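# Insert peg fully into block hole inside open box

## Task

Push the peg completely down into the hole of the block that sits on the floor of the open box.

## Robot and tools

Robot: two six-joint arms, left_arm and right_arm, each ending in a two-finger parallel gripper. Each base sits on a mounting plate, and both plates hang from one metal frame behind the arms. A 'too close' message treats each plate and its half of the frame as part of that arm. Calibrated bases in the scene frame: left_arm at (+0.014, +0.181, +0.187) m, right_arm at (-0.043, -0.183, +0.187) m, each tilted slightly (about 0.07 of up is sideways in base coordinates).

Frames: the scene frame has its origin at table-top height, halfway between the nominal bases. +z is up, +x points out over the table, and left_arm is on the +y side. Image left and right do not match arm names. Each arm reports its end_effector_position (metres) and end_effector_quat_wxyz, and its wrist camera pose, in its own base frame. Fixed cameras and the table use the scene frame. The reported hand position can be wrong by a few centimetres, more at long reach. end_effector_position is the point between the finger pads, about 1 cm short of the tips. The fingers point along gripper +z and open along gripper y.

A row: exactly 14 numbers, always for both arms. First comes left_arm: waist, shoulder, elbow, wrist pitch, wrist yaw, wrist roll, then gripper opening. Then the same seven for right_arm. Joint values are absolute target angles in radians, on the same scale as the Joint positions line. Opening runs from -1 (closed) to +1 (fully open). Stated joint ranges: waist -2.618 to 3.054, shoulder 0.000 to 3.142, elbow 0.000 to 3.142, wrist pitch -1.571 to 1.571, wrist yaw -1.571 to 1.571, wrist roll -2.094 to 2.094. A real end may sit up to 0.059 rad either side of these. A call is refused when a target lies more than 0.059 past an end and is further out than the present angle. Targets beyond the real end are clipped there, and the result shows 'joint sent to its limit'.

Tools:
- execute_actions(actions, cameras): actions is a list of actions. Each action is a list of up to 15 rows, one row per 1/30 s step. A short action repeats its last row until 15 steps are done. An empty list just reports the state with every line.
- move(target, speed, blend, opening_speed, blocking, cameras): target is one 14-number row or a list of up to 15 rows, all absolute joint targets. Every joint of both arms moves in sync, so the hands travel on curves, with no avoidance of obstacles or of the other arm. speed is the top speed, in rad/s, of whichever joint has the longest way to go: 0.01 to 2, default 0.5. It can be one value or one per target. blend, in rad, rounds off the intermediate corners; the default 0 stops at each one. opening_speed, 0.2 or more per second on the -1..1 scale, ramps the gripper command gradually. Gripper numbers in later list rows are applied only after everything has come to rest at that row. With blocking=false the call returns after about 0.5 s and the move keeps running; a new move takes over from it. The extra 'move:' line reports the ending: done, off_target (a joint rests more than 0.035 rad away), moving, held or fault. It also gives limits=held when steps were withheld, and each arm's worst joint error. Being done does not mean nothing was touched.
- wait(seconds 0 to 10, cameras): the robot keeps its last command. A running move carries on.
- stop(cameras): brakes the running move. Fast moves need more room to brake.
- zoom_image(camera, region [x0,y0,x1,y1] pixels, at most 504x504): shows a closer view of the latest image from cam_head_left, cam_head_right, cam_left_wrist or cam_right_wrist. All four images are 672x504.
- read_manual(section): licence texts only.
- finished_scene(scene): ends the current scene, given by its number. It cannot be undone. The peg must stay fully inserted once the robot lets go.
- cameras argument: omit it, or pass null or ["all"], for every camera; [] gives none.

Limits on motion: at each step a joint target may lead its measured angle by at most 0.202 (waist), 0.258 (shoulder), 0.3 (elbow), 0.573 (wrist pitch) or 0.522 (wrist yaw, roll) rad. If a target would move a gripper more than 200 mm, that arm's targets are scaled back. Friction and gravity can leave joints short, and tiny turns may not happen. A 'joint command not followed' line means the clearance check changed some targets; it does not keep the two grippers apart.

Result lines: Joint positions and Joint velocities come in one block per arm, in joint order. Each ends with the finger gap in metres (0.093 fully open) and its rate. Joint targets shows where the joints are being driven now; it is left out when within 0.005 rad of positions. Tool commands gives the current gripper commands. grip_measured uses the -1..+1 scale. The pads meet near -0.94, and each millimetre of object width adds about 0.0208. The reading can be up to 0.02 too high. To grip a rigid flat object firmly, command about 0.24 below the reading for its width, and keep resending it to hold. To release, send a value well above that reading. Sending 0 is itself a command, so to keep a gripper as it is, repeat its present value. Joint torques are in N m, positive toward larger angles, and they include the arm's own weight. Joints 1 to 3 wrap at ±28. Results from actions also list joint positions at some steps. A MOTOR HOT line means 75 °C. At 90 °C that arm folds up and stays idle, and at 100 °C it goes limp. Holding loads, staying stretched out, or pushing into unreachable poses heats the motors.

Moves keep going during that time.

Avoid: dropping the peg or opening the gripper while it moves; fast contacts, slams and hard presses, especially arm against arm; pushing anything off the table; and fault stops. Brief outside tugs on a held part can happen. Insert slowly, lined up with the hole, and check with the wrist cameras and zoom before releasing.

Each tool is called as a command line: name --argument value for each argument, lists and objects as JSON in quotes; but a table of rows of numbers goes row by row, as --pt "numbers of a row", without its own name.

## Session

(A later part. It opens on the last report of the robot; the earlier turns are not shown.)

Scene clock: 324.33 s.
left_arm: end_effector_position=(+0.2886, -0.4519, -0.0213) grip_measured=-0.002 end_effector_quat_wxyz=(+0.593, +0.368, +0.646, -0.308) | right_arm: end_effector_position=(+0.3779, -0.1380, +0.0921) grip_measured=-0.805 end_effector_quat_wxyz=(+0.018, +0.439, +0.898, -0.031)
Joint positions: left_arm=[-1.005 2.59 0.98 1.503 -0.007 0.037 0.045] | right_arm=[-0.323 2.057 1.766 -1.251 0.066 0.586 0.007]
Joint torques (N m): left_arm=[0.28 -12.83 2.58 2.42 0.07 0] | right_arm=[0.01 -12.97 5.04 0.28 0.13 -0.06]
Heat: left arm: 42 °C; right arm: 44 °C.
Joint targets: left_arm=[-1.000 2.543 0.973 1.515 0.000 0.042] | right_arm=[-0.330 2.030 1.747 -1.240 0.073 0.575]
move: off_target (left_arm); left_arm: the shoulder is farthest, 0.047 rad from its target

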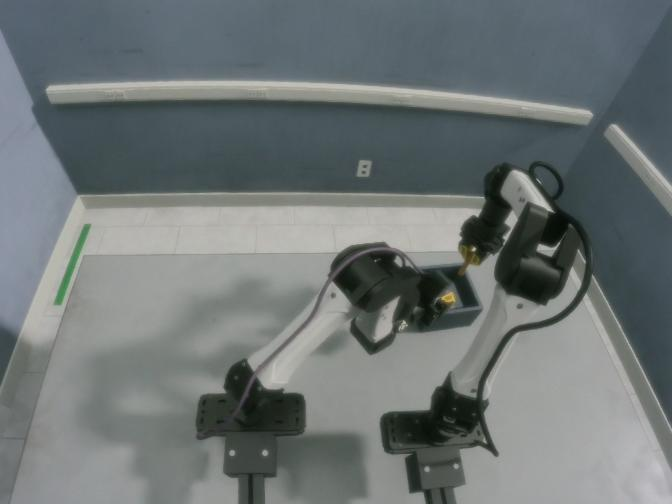

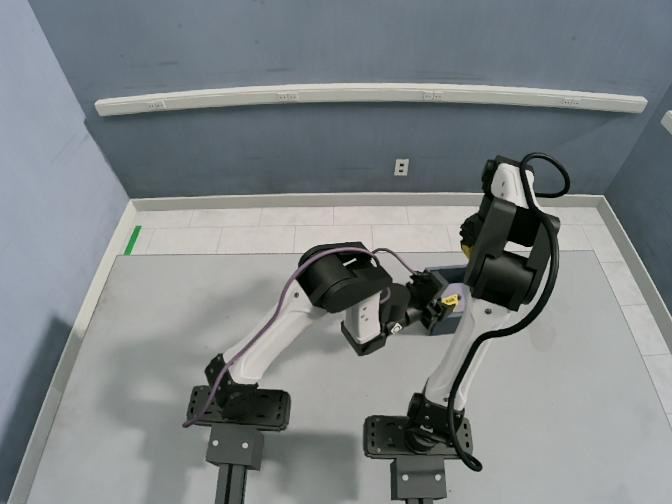

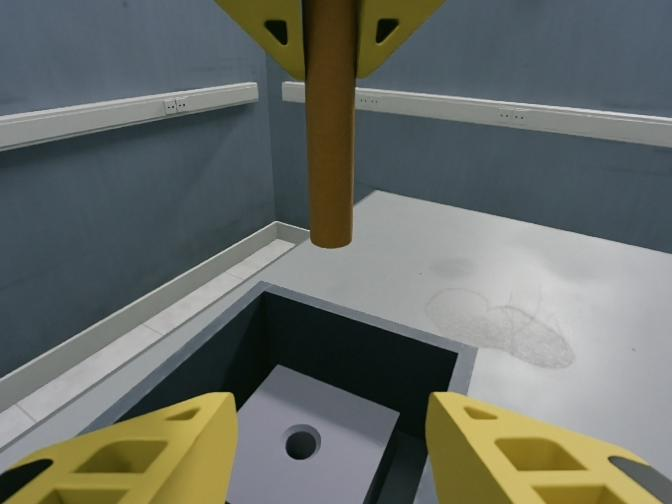

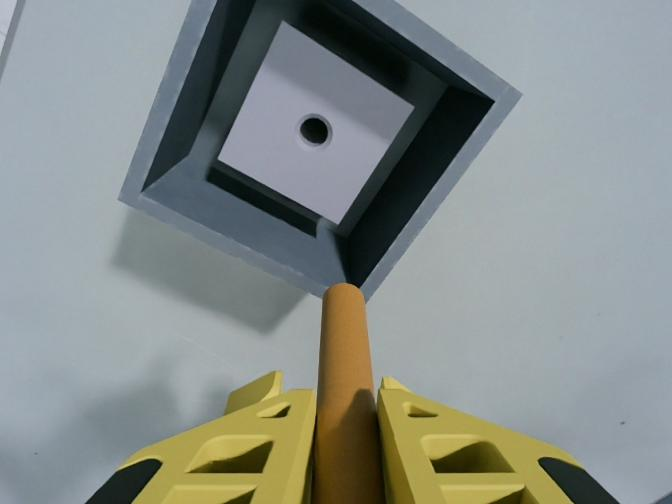

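move --pt "-0.6 2.3 0.95 1.35 0 0.042 0.0 -0.330 2.030 1.747 -1.240 0.073 0.575 -0.92" --pt "-0.6 2.3 0.95 1.35 0 0.042 0.0 -0.324 2.24 2.05 -1.36 0.073 0.578 -0.92" --speed 0.4 --blend 0.05

Scene clock: 352.87 s.
left_arm: end_effector_position=(+0.4547, -0.3113, +0.0666) grip_measured=-0.002 end_effector_quat_wxyz=(+0.670, +0.224, +0.681, -0.193) | right_arm: end_effector_position=(+0.4097, -0.1487, +0.0895) grip_measured=-0.805 end_effector_quat_wxyz=(+0.011, +0.439, +0.898, -0.032)
Joint positions: left_arm=[-0.601 2.343 0.959 1.357 -0.003 0.037 0.045] | right_arm=[-0.323 2.223 2.015 -1.349 0.066 0.586 0.007]
Joint torques (N m): left_arm=[-0.23 -12.19 3.54 2.19 0.05 -0.02] | right_arm=[0.7 -10.1 10.55 0 0.17 -0.03]
Heat: left arm: 48 °C; right arm: 47 °C.
Joint targets: left_arm=[-0.600 2.300 0.950 1.350 0.000 0.042] | right_arm=[-0.324 2.240 2.050 -1.360 0.073 0.578]
move: off_target (left_arm); left_arm: the shoulder is farthest, 0.043 rad from its target

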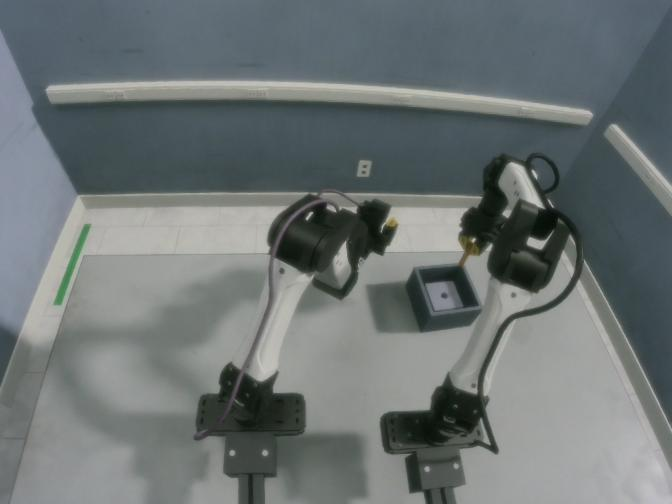

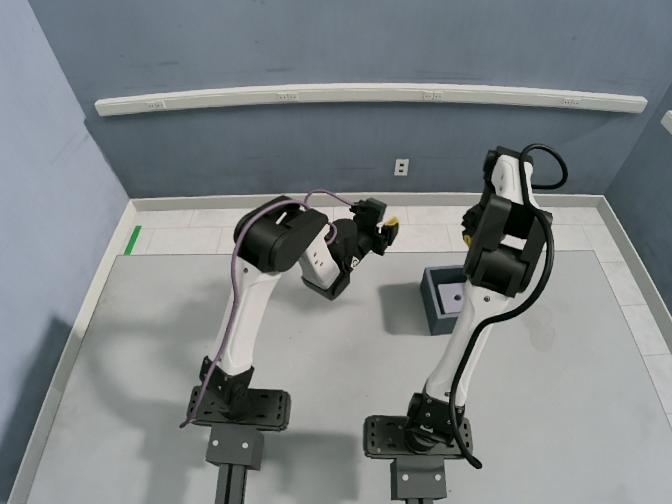

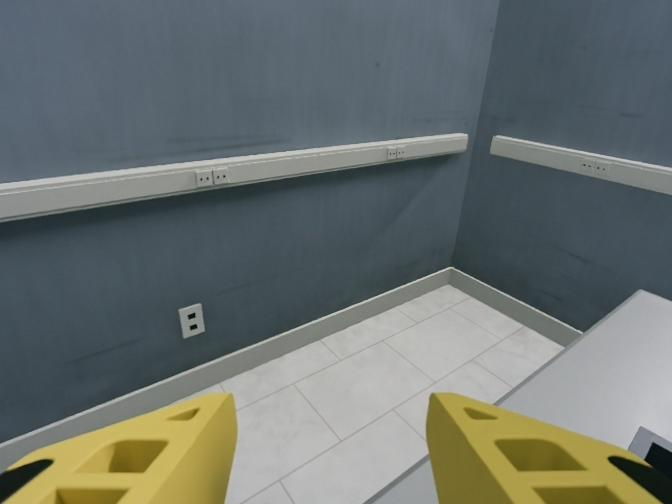

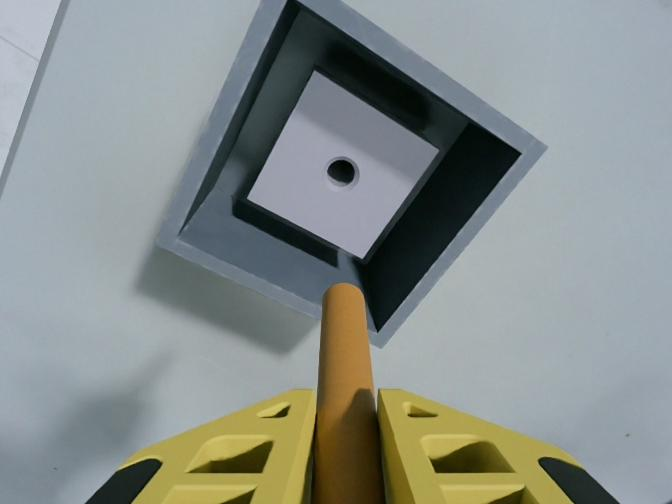

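move --target '[-0.6, 2.3, 0.95, 1.35, 0, 0.042, 0.0, -0.354, 2.36, 1.705, -0.895, 0.073, 0.553, -0.92]' --speed 0.25 --cameras '["cam_right_wrist","cam_head_right","cam_head_left"]'

Scene clock: 371.00 s.
left_arm: end_effector_position=(+0.4547, -0.3113, +0.0665) grip_measured=-0.002 end_effector_quat_wxyz=(+0.670, +0.224, +0.681, -0.193) | right_arm: end_effector_position=(+0.4156, -0.1619, -0.0354) grip_measured=-0.805 end_effector_quat_wxyz=(+0.020, +0.440, +0.897, -0.031)
Joint positions: left_arm=[-0.601 2.343 0.959 1.356 -0.003 0.037 0.045] | right_arm=[-0.347 2.345 1.716 -0.909 0.066 0.565 0.007]
Joint torques (N m): left_arm=[-0.18 -12.19 3.52 2.2 0.05 -0.02] | right_arm=[0.2 -10.91 5.39 0.32 0.13 -0.07]
Joint targets: left_arm=[-0.600 2.300 0.950 1.350 0.000 0.042] | right_arm=[-0.354 2.360 1.705 -0.895 0.073 0.553]
move: off_target (left_arm); left_arm: the shoulder is farthest, 0.043 rad from its target
Images, in order: cam_head_left, cam_head_right, cam_right_wrist.

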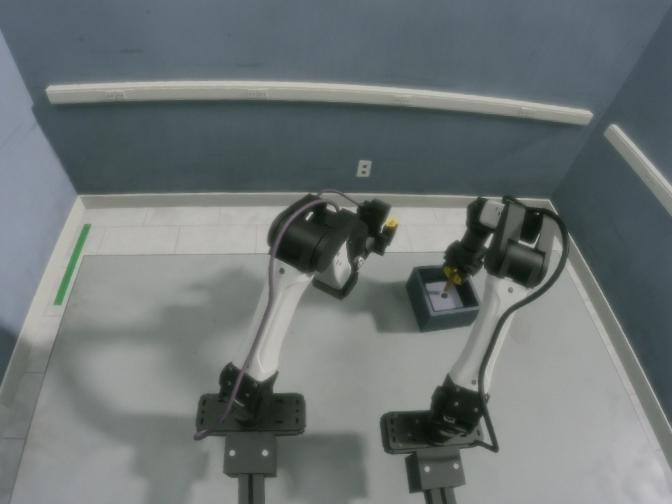

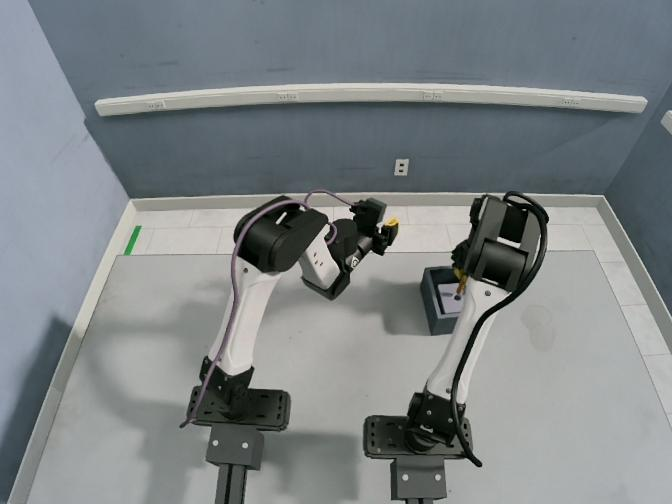

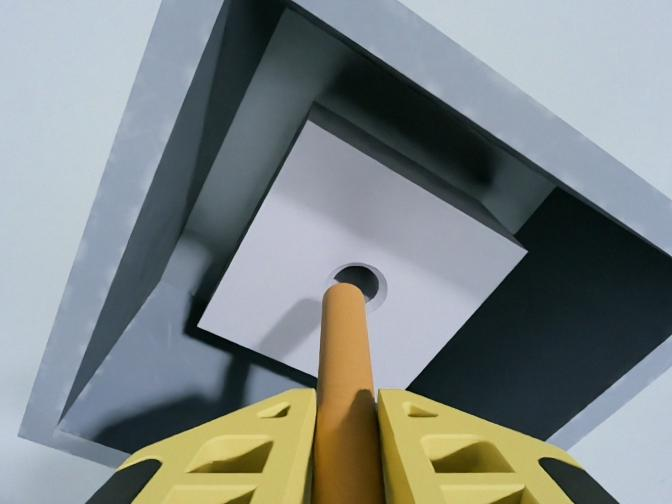

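zoom_image --camera "cam_right_wrist" --region '[250, 220, 450, 370]'

zoom_image --camera "cam_head_left" --region '[400, 230, 500, 340]'

zoom_image --camera "cam_head_right" --region '[400, 230, 500, 340]'

Scaled by 2.520.

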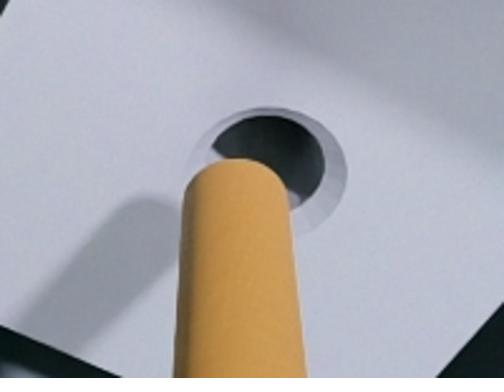

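Scaled by 4.582.

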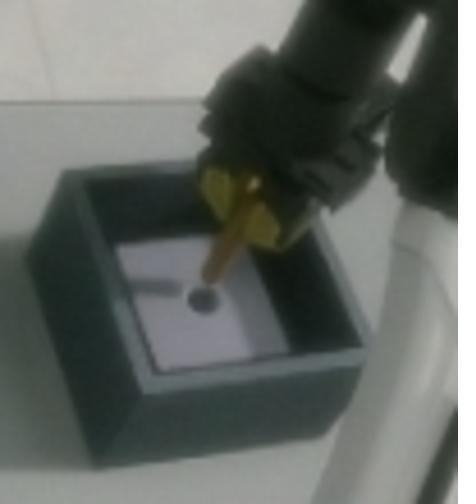

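Scaled by 4.582.

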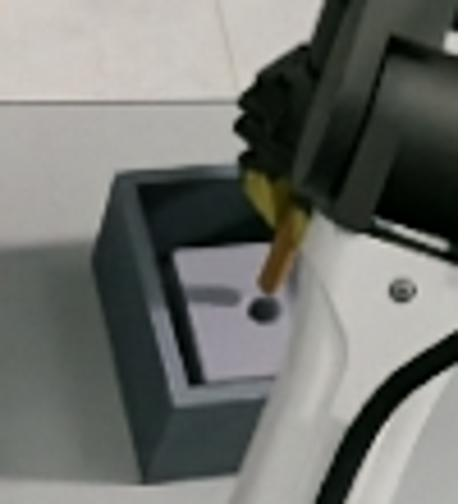

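move --target '[-0.6, 2.3, 0.95, 1.35, 0, 0.042, 0.0, -0.362, 2.3665, 1.680, -0.911, 0.073, 0.545, -0.92]' --speed 0.1 --cameras '["cam_right_wrist","cam_head_right","cam_head_left"]'

zoom_image --camera "cam_right_wrist" --region '[250, 220, 450, 370]'

zoom_image --camera "cam_head_left" --region '[400, 230, 500, 340]'

zoom_image --camera "cam_head_right" --region '[400, 230, 500, 340]'

Scene clock: 403.83 s.
left_arm: end_effector_position=(+0.4547, -0.3113, +0.0665) grip_measured=-0.002 end_effector_quat_wxyz=(+0.670, +0.224, +0.681, -0.193) | right_arm: end_effector_position=(+0.4072, -0.1626, -0.0410) grip_measured=-0.805 end_effector_quat_wxyz=(+0.009, +0.440, +0.897, -0.032)
Joint positions: left_arm=[-0.601 2.343 0.959 1.356 -0.003 0.037 0.045] | right_arm=[-0.355 2.345 1.693 -0.908 0.066 0.557 0.007]
Joint torques (N m): left_arm=[-0.23 -12.22 3.54 2.19 0.04 -0.01] | right_arm=[0.28 -10.17 5.08 0.1 0.12 -0.08]
Heat: left arm: 53 °C; right arm: 41 °C.
Joint targets: left_arm=[-0.600 2.300 0.950 1.350 0.000 0.042] | right_arm=[-0.362 2.367 1.680 -0.911 0.073 0.545]
move: off_target (left_arm); left_arm: the shoulder is farthest, 0.043 rad from its target
Images, in order: cam_head_left, cam_head_right, cam_right_wrist.

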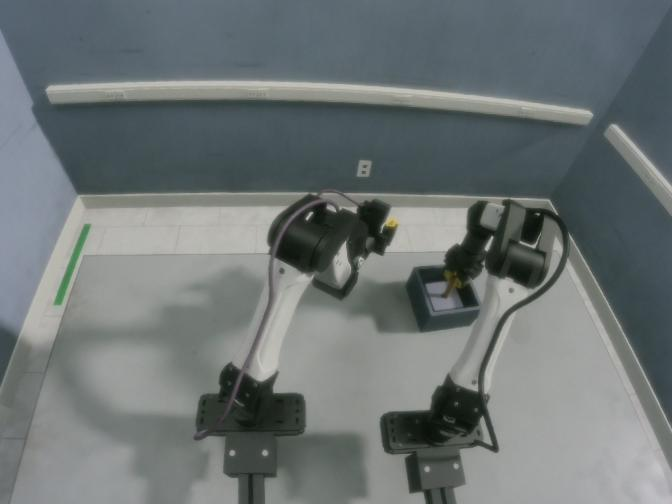

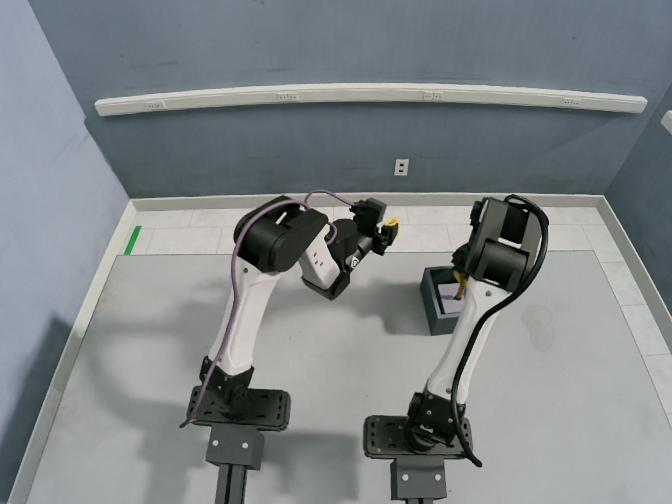

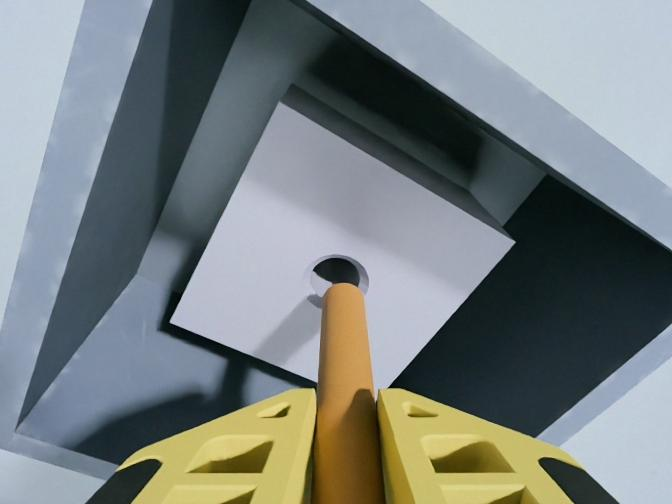

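Scaled by 2.520.

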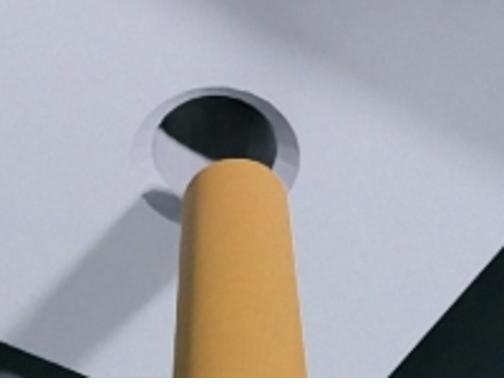

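Scaled by 4.582.

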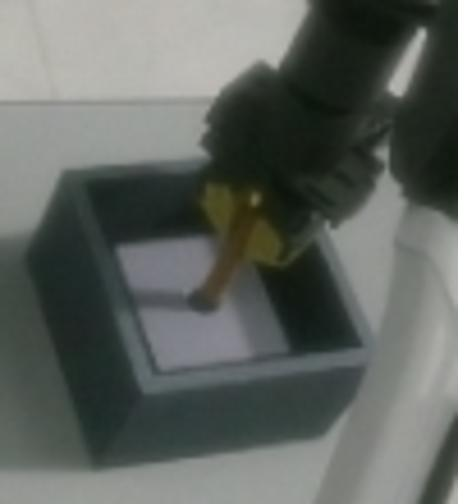

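Scaled by 4.582.

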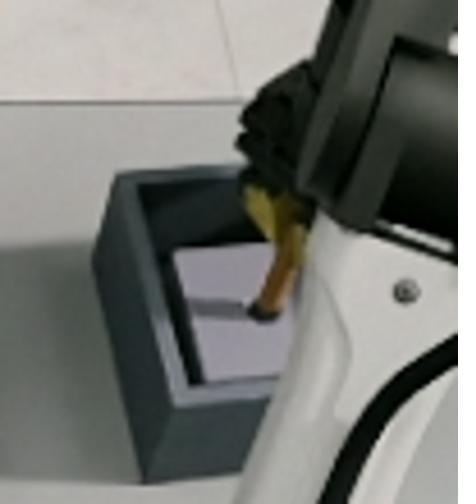

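move --target '[-0.6, 2.3, 0.95, 1.35, 0, 0.042, 0.0, -0.364, 2.3665, 1.680, -0.878, 0.073, 0.543, -0.92]' --speed 0.1 --cameras '["cam_right_wrist","cam_head_right","cam_head_left"]'

zoom_image --camera "cam_right_wrist" --region '[250, 220, 450, 370]'

zoom_image --camera "cam_head_left" --region '[400, 230, 500, 340]'

zoom_image --camera "cam_head_right" --region '[400, 230, 500, 340]'

Scene clock: 419.50 s.
left_arm: end_effector_position=(+0.4547, -0.3113, +0.0664) grip_measured=-0.002 end_effector_quat_wxyz=(+0.670, +0.224, +0.681, -0.193) | right_arm: end_effector_position=(+0.4107, -0.1639, -0.0409) grip_measured=-0.805 end_effector_quat_wxyz=(+0.016, +0.439, +0.898, -0.032)
Joint positions: left_arm=[-0.601 2.343 0.959 1.356 -0.003 0.037 0.045] | right_arm=[-0.355 2.345 1.693 -0.892 0.066 0.555 0.007]
Joint torques (N m): left_arm=[-0.24 -12.22 3.54 2.18 0.06 0] | right_arm=[0.17 -10.19 5.12 0.32 0.12 -0.09]
Joint targets: left_arm=[-0.600 2.300 0.950 1.350 0.000 0.042] | right_arm=[-0.364 2.367 1.680 -0.878 0.073 0.543]
move: off_target (left_arm); left_arm: the shoulder is farthest, 0.043 rad from its target
Images, in order: cam_head_left, cam_head_right, cam_right_wrist.

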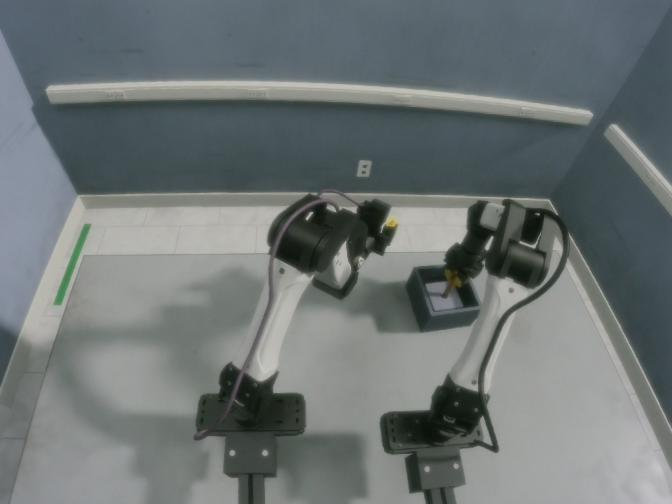

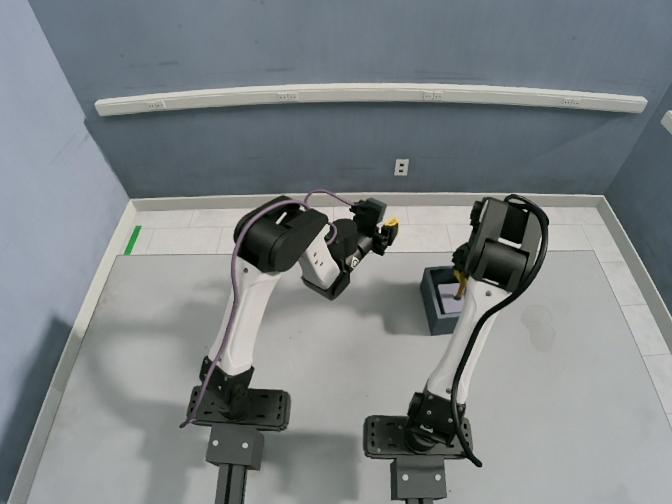

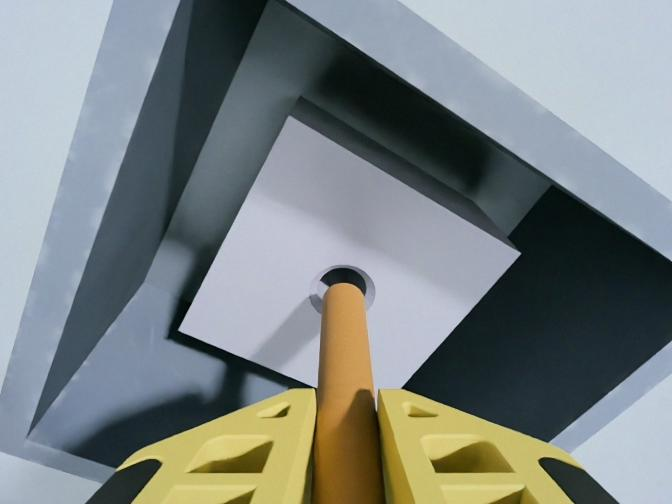

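Scaled by 2.520.

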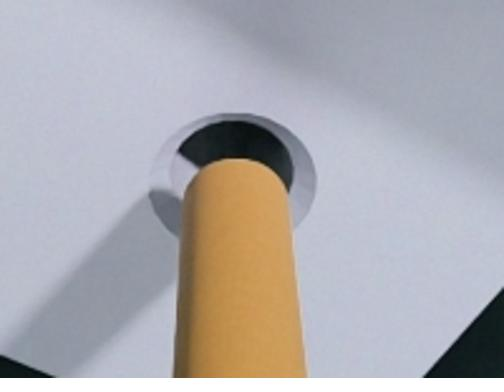

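Scaled by 4.582.

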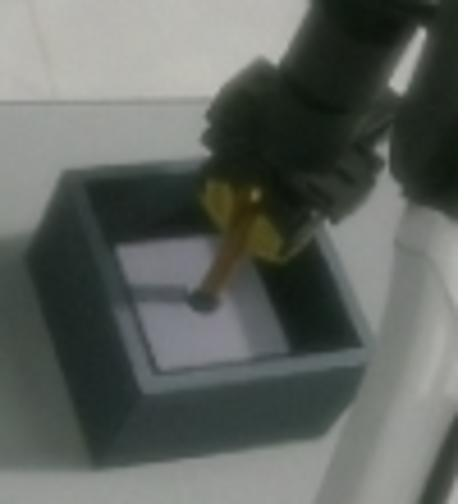

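Scaled by 4.582.

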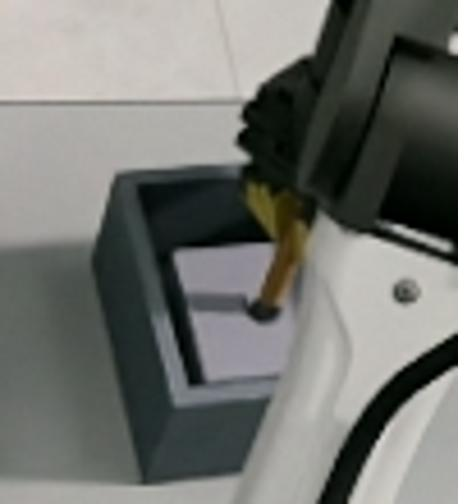

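move --target '[-0.6, 2.3, 0.95, 1.35, 0, 0.042, 0.0, -0.366, 2.41, 1.660, -0.809, 0.073, 0.543, -0.92]' --speed 0.06 --cameras '["cam_right_wrist","cam_head_right","cam_head_left"]'

zoom_image --camera "cam_right_wrist" --region '[250, 220, 450, 370]'

zoom_image --camera "cam_head_left" --region '[400, 230, 500, 340]'

Scene clock: 430.30 s.
left_arm: end_effector_position=(+0.4547, -0.3113, +0.0664) grip_measured=-0.002 end_effector_quat_wxyz=(+0.670, +0.224, +0.681, -0.193) | right_arm: end_effector_position=(+0.4102, -0.1647, -0.0658) grip_measured=-0.805 end_effector_quat_wxyz=(+0.013, +0.440, +0.897, -0.031)
Joint positions: left_arm=[-0.601 2.343 0.959 1.356 -0.003 0.037 0.045] | right_arm=[-0.357 2.394 1.672 -0.829 0.065 0.555 0.007]
Joint torques (N m): left_arm=[-0.24 -12.26 3.55 2.2 0.04 -0.03] | right_arm=[0.16 -10.7 5.03 0.35 0.14 -0.1]
Joint targets: left_arm=[-0.600 2.300 0.950 1.350 0.000 0.042] | right_arm=[-0.366 2.410 1.660 -0.809 0.073 0.543]
move: off_target (left_arm); left_arm: the shoulder is farthest, 0.043 rad from its target
Images, in order: cam_head_left, cam_head_right, cam_right_wrist.

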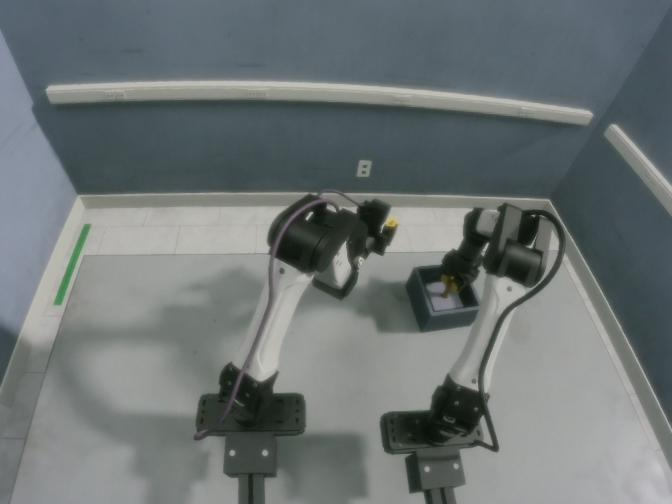

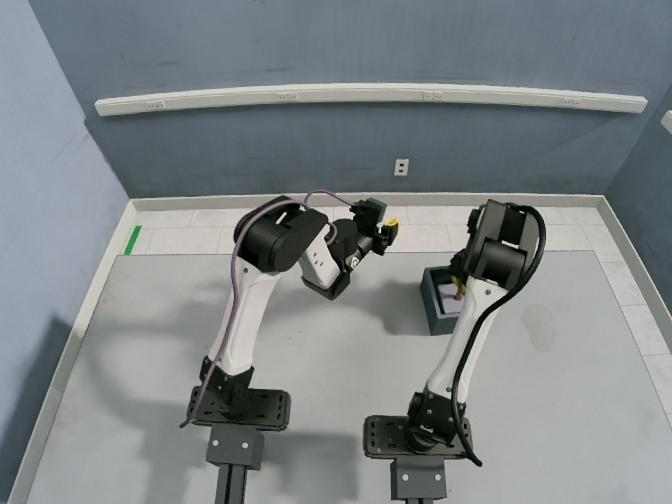

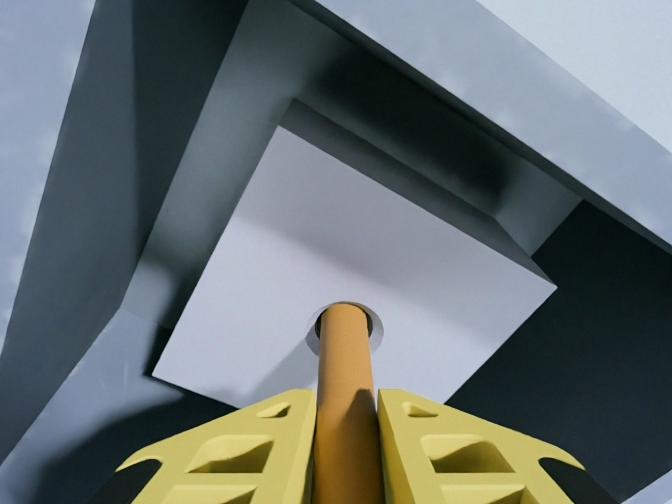

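Scaled by 2.520.

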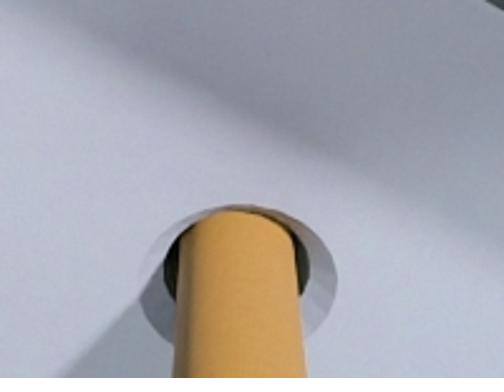

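Scaled by 4.582.

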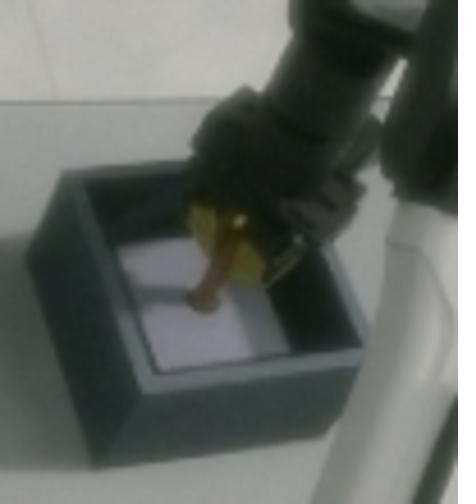

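move --target '[-0.6, 2.3, 0.95, 1.35, 0, 0.042, 0.0, -0.366, 2.450, 1.642, -0.752, 0.073, 0.543, -0.92]' --speed 0.06 --cameras '["cam_right_wrist","cam_head_left"]'

zoom_image --camera "cam_right_wrist" --region '[250, 250, 450, 400]'

zoom_image --camera "cam_head_left" --region '[400, 230, 500, 340]'

Scene clock: 441.27 s.
left_arm: end_effector_position=(+0.4547, -0.3113, +0.0664) grip_measured=-0.002 end_effector_quat_wxyz=(+0.670, +0.224, +0.681, -0.193) | right_arm: end_effector_position=(+0.4106, -0.1648, -0.0857) grip_measured=-0.805 end_effector_quat_wxyz=(+0.014, +0.440, +0.897, -0.031)
Joint positions: left_arm=[-0.601 2.343 0.959 1.356 -0.003 0.037 0.045] | right_arm=[-0.357 2.432 1.654 -0.77 0.065 0.555 0.007]
Joint torques (N m): left_arm=[-0.23 -12.22 3.51 2.2 0.05 -0.01] | right_arm=[0.03 -10.62 4.78 0.35 0.18 -0.09]
Joint targets: left_arm=[-0.600 2.300 0.950 1.350 0.000 0.042] | right_arm=[-0.366 2.450 1.642 -0.752 0.073 0.543]
move: off_target (left_arm); left_arm: the shoulder is farthest, 0.043 rad from its target
Images, in order: cam_head_left, cam_right_wrist.

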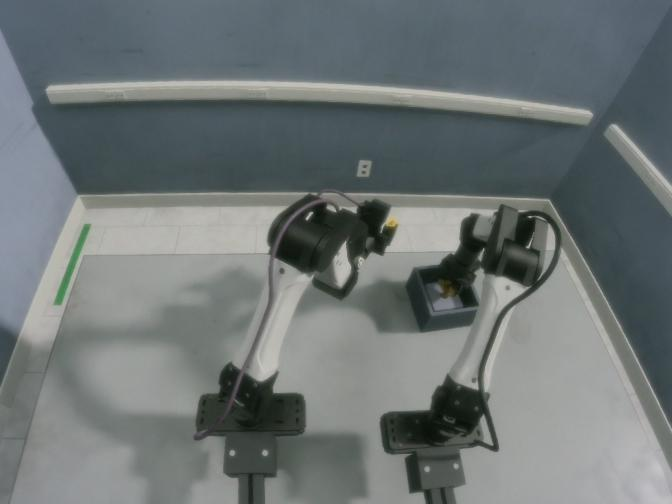

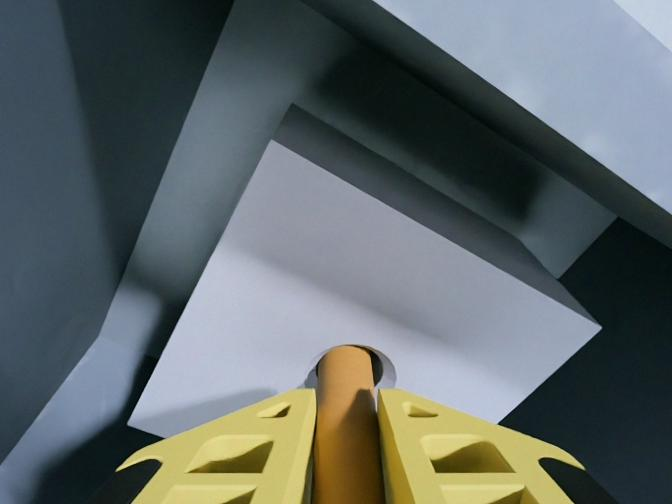

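Scaled by 2.520.

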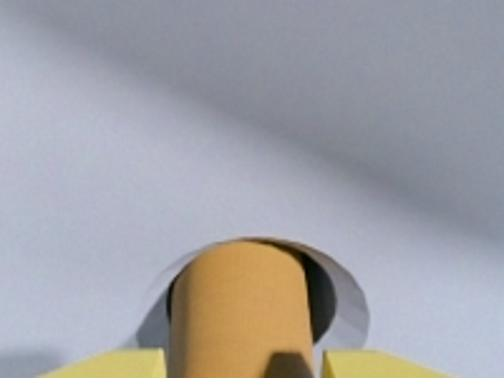

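Scaled by 4.582.

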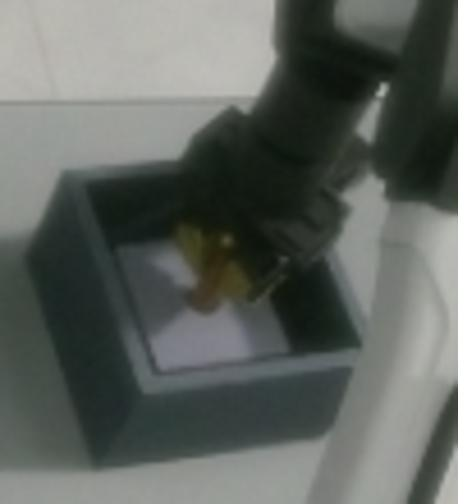

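move --target '[-0.6, 2.3, 0.95, 1.35, 0, 0.042, 0.0, -0.370, 2.475, 1.634, -0.720, 0.073, 0.543, -0.92]' --speed 0.06 --cameras '["cam_right_wrist","cam_head_left"]'

zoom_image --camera "cam_right_wrist" --region '[250, 280, 450, 430]'

zoom_image --camera "cam_head_left" --region '[400, 230, 500, 340]'

Scene clock: 449.37 s.
left_arm: end_effector_position=(+0.4547, -0.3113, +0.0664) grip_measured=-0.002 end_effector_quat_wxyz=(+0.670, +0.224, +0.681, -0.193) | right_arm: end_effector_position=(+0.4095, -0.1670, -0.0979) grip_measured=-0.805 end_effector_quat_wxyz=(+0.014, +0.443, +0.896, -0.032)
Joint positions: left_arm=[-0.601 2.343 0.959 1.356 -0.003 0.037 0.045] | right_arm=[-0.362 2.457 1.646 -0.738 0.066 0.555 0.007]
Joint torques (N m): left_arm=[-0.24 -12.22 3.48 2.21 0.06 -0.02] | right_arm=[0.32 -10.63 4.66 0.33 0.14 -0.07]
Joint targets: left_arm=[-0.600 2.300 0.950 1.350 0.000 0.042] | right_arm=[-0.370 2.475 1.634 -0.720 0.073 0.543]
move: off_target (left_arm); left_arm: the shoulder is farthest, 0.043 rad from its target
Images, in order: cam_head_left, cam_right_wrist.

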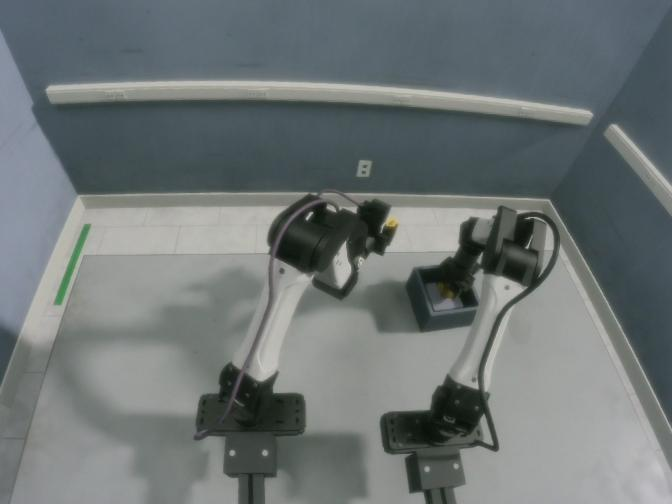

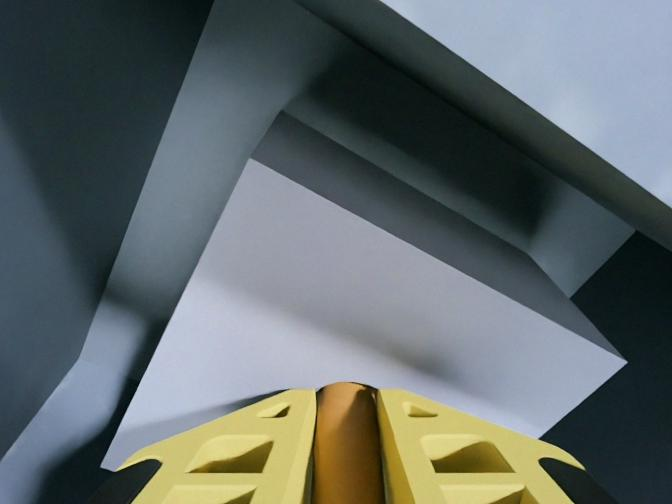

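Scaled by 2.520.

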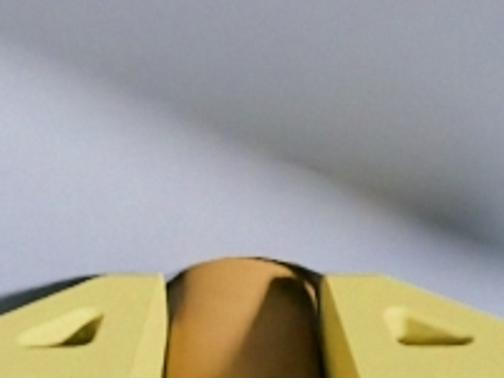

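Scaled by 4.582.

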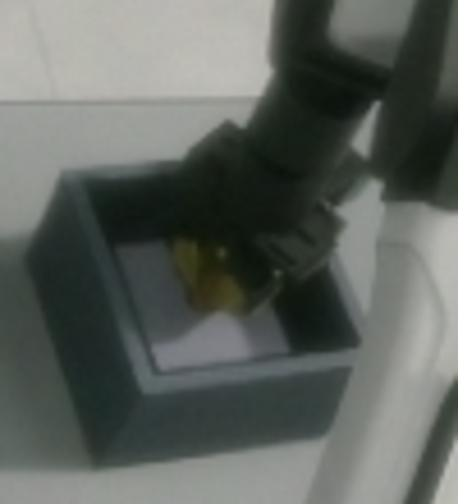

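move --pt "-0.6 2.3 0.95 1.35 0 0.042 0.0 -0.370 2.481 1.632 -0.712 0.073 0.543 -0.92" --pt "-0.6 2.3 0.95 1.35 0 0.042 0.0 -0.370 2.481 1.632 -0.712 0.073 0.543 -0.5" --speed 0.06 --opening_speed 0.3 --cameras '["cam_right_wrist","cam_head_left"]'

zoom_image --camera "cam_right_wrist" --region '[236, 354, 436, 504]'

Scene clock: 456.87 s.
left_arm: end_effector_position=(+0.4547, -0.3113, +0.0664) grip_measured=-0.002 end_effector_quat_wxyz=(+0.670, +0.224, +0.681, -0.193) | right_arm: end_effector_position=(+0.4084, -0.1685, -0.0991) grip_measured=-0.502 end_effector_quat_wxyz=(+0.013, +0.443, +0.896, -0.035)
Joint positions: left_arm=[-0.601 2.343 0.959 1.356 -0.003 0.037 0.045] | right_arm=[-0.363 2.46 1.646 -0.737 0.073 0.554 0.021]
Joint torques (N m): left_arm=[-0.23 -12.21 3.52 2.19 0.06 -0.02] | right_arm=[0.28 -10.45 4.44 0.38 0.07 -0.08]
Joint targets: left_arm=[-0.600 2.300 0.950 1.350 0.000 0.042] | right_arm=[-0.370 2.481 1.632 -0.712 0.073 0.543]
move: off_target (left_arm); left_arm: the shoulder is farthest, 0.043 rad from its target
Images, in order: cam_head_left, cam_right_wrist.

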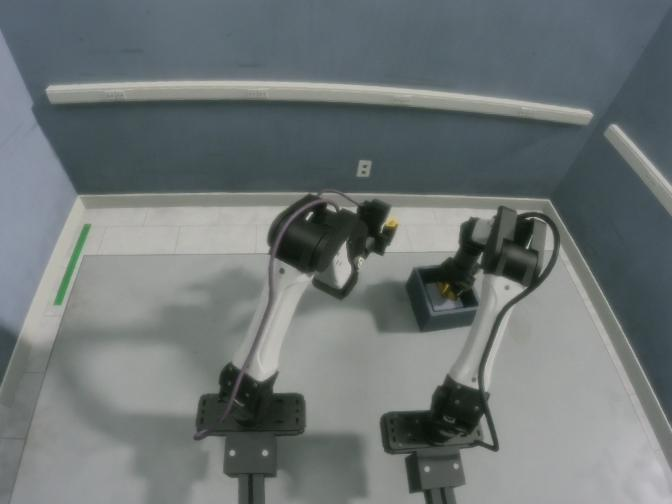

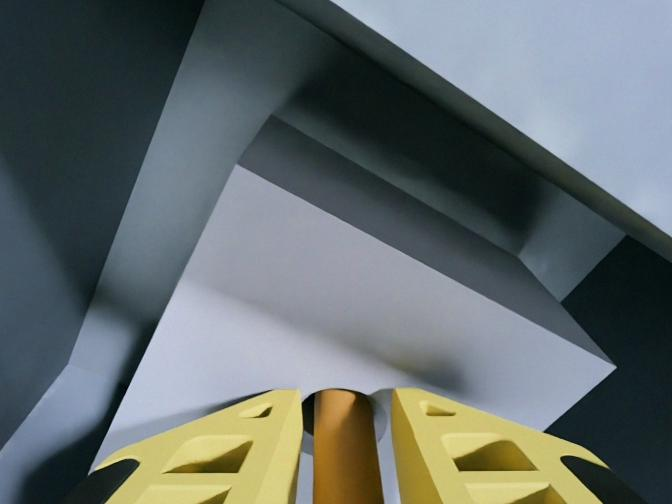

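Scaled by 2.520.

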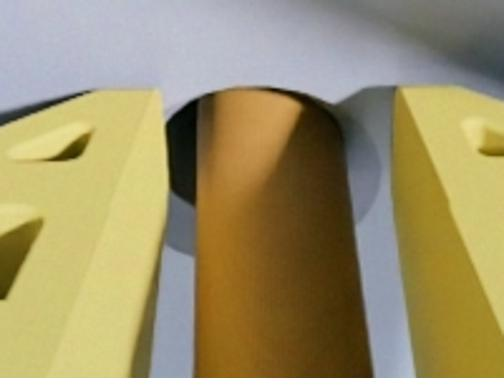

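move --pt "-0.6 2.3 0.95 1.35 0 0.042 0.0 -0.368 2.41 1.665 -0.819 0.073 0.543 -0.4" --pt "-0.6 2.3 0.95 1.35 0 0.042 0.0 -0.364 2.325 1.725 -0.938 0.073 0.543 -0.4" --speed 0.12 --blend 0.03 --opening_speed 0.3 --cameras '["cam_right_wrist","cam_head_left"]'

zoom_image --camera "cam_head_left" --region '[400, 230, 500, 340]'

Scene clock: 463.63 s.
left_arm: end_effector_position=(+0.4547, -0.3113, +0.0664) grip_measured=-0.002 end_effector_quat_wxyz=(+0.670, +0.224, +0.681, -0.193) | right_arm: end_effector_position=(+0.3975, -0.1639, -0.0531) grip_measured=-0.402 end_effector_quat_wxyz=(-0.015, +0.443, +0.896, -0.035)
Joint positions: left_arm=[-0.601 2.343 0.959 1.356 -0.003 0.037 0.045] | right_arm=[-0.365 2.377 1.696 -0.926 0.067 0.554 0.026]
Joint torques (N m): left_arm=[-0.21 -12.25 3.54 2.19 0.04 -0.02] | right_arm=[1.1 -16.68 9.14 -0.09 0.11 -0.09]
Heat: left arm: 55 °C; right arm: 46 °C.
Joint targets: left_arm=[-0.600 2.300 0.950 1.350 0.000 0.042] | right_arm=[-0.364 2.325 1.725 -0.938 0.073 0.543]
move: off_target (left_arm, right_arm); left_arm: the shoulder is farthest, 0.043 rad from its target; right_arm: the shoulder is farthest, 0.052 rad from its target
Images, in order: cam_head_left, cam_right_wrist.

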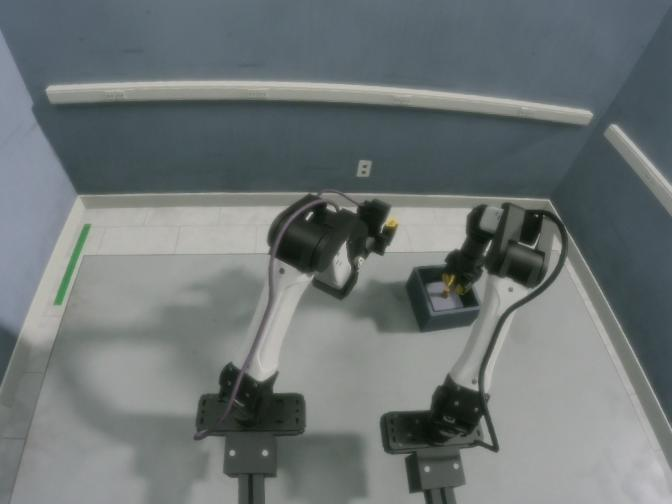

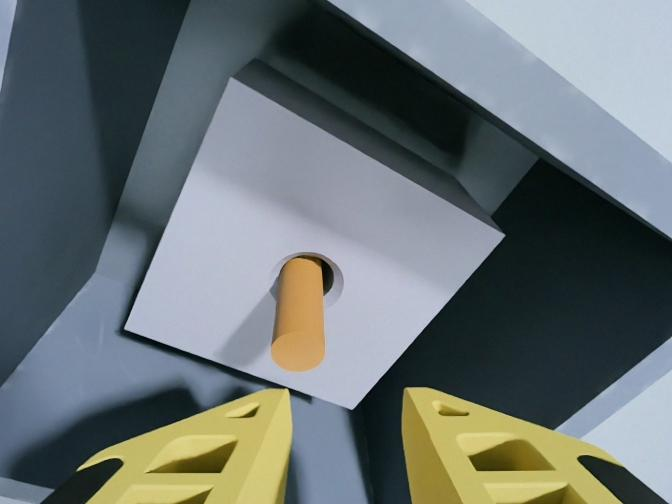

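Scaled by 4.582.

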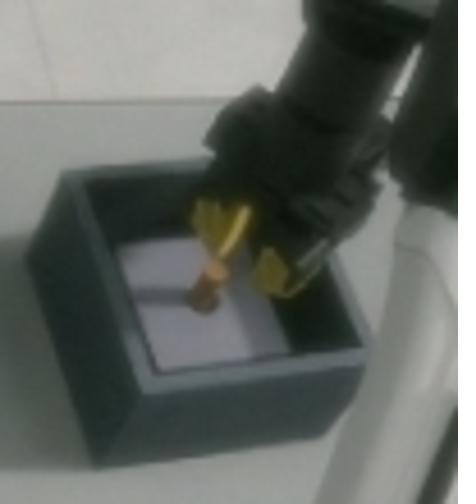

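move --pt "-0.6 2.3 0.95 1.35 0 0.042 0.0 -0.333 2.29 1.64 -0.825 0.073 0.57 -0.4" --pt "-0.6 2.3 0.95 1.35 0 0.042 0.0 -0.333 2.29 1.64 -0.825 0.073 0.57 -1" --speed 0.15 --opening_speed 0.6 --cameras '["cam_right_wrist","cam_head_left"]'

zoom_image --camera "cam_head_left" --region '[400, 230, 500, 340]'

Scene clock: 486.93 s.
left_arm: end_effector_position=(+0.4547, -0.3113, +0.0664) grip_measured=-0.002 end_effector_quat_wxyz=(+0.670, +0.224, +0.681, -0.193) | right_arm: end_effector_position=(+0.4118, -0.1577, -0.0509) grip_measured=-0.975 end_effector_quat_wxyz=(+0.022, +0.435, +0.900, -0.031)
Joint positions: left_arm=[-0.601 2.343 0.959 1.356 -0.003 0.037 0.045] | right_arm=[-0.34 2.348 1.653 -0.838 0.067 0.558 0]
Joint torques (N m): left_arm=[-0.25 -12.22 3.55 2.2 0.05 -0.01] | right_arm=[1.55 -17.2 5.01 0.32 0.14 0.15]
Heat: left arm: 56 °C; right arm: 58 °C.
Joint targets: left_arm=[-0.600 2.300 0.950 1.350 0.000 0.042] | right_arm=[-0.333 2.290 1.640 -0.825 0.073 0.570]
move: off_target (left_arm, right_arm); target 2's new numbers were sent with right_arm's shoulder 0.058 rad from that target; left_arm: the shoulder is farthest, 0.043 rad from its target; right_arm: the shoulder is farthest, 0.058 rad from its target
Images, in order: cam_head_left, cam_right_wrist.

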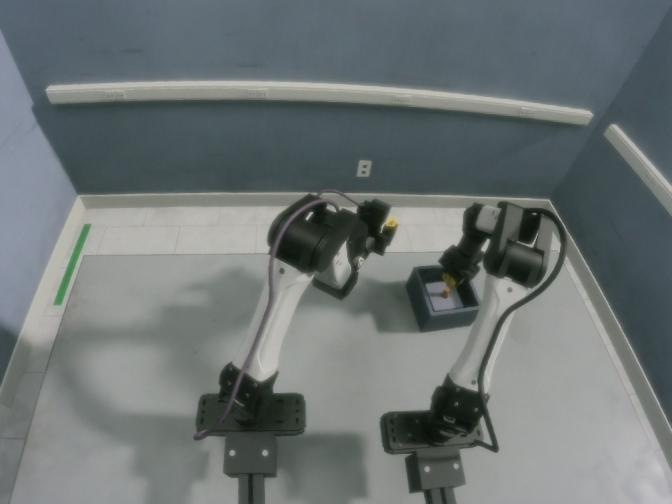

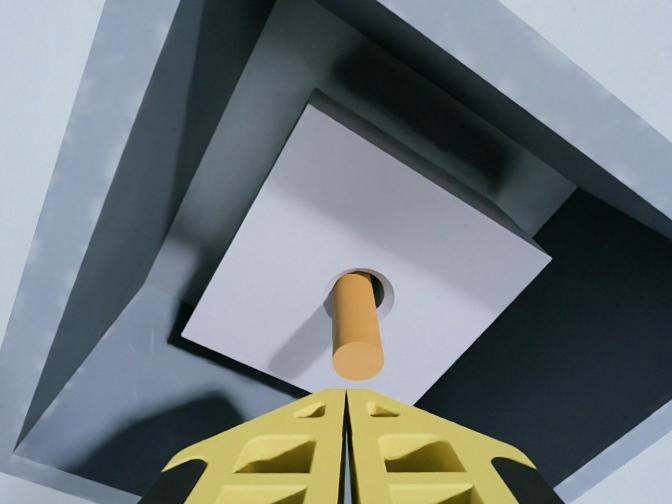

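Scaled by 4.582.

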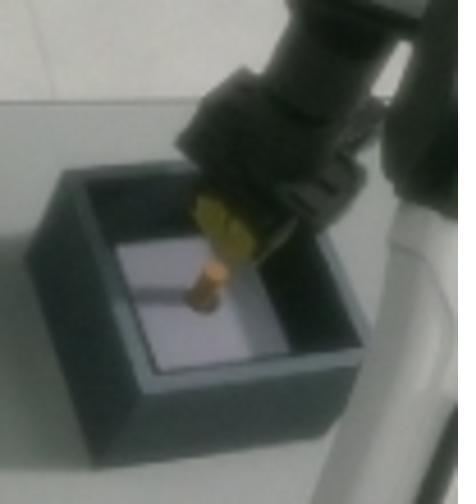

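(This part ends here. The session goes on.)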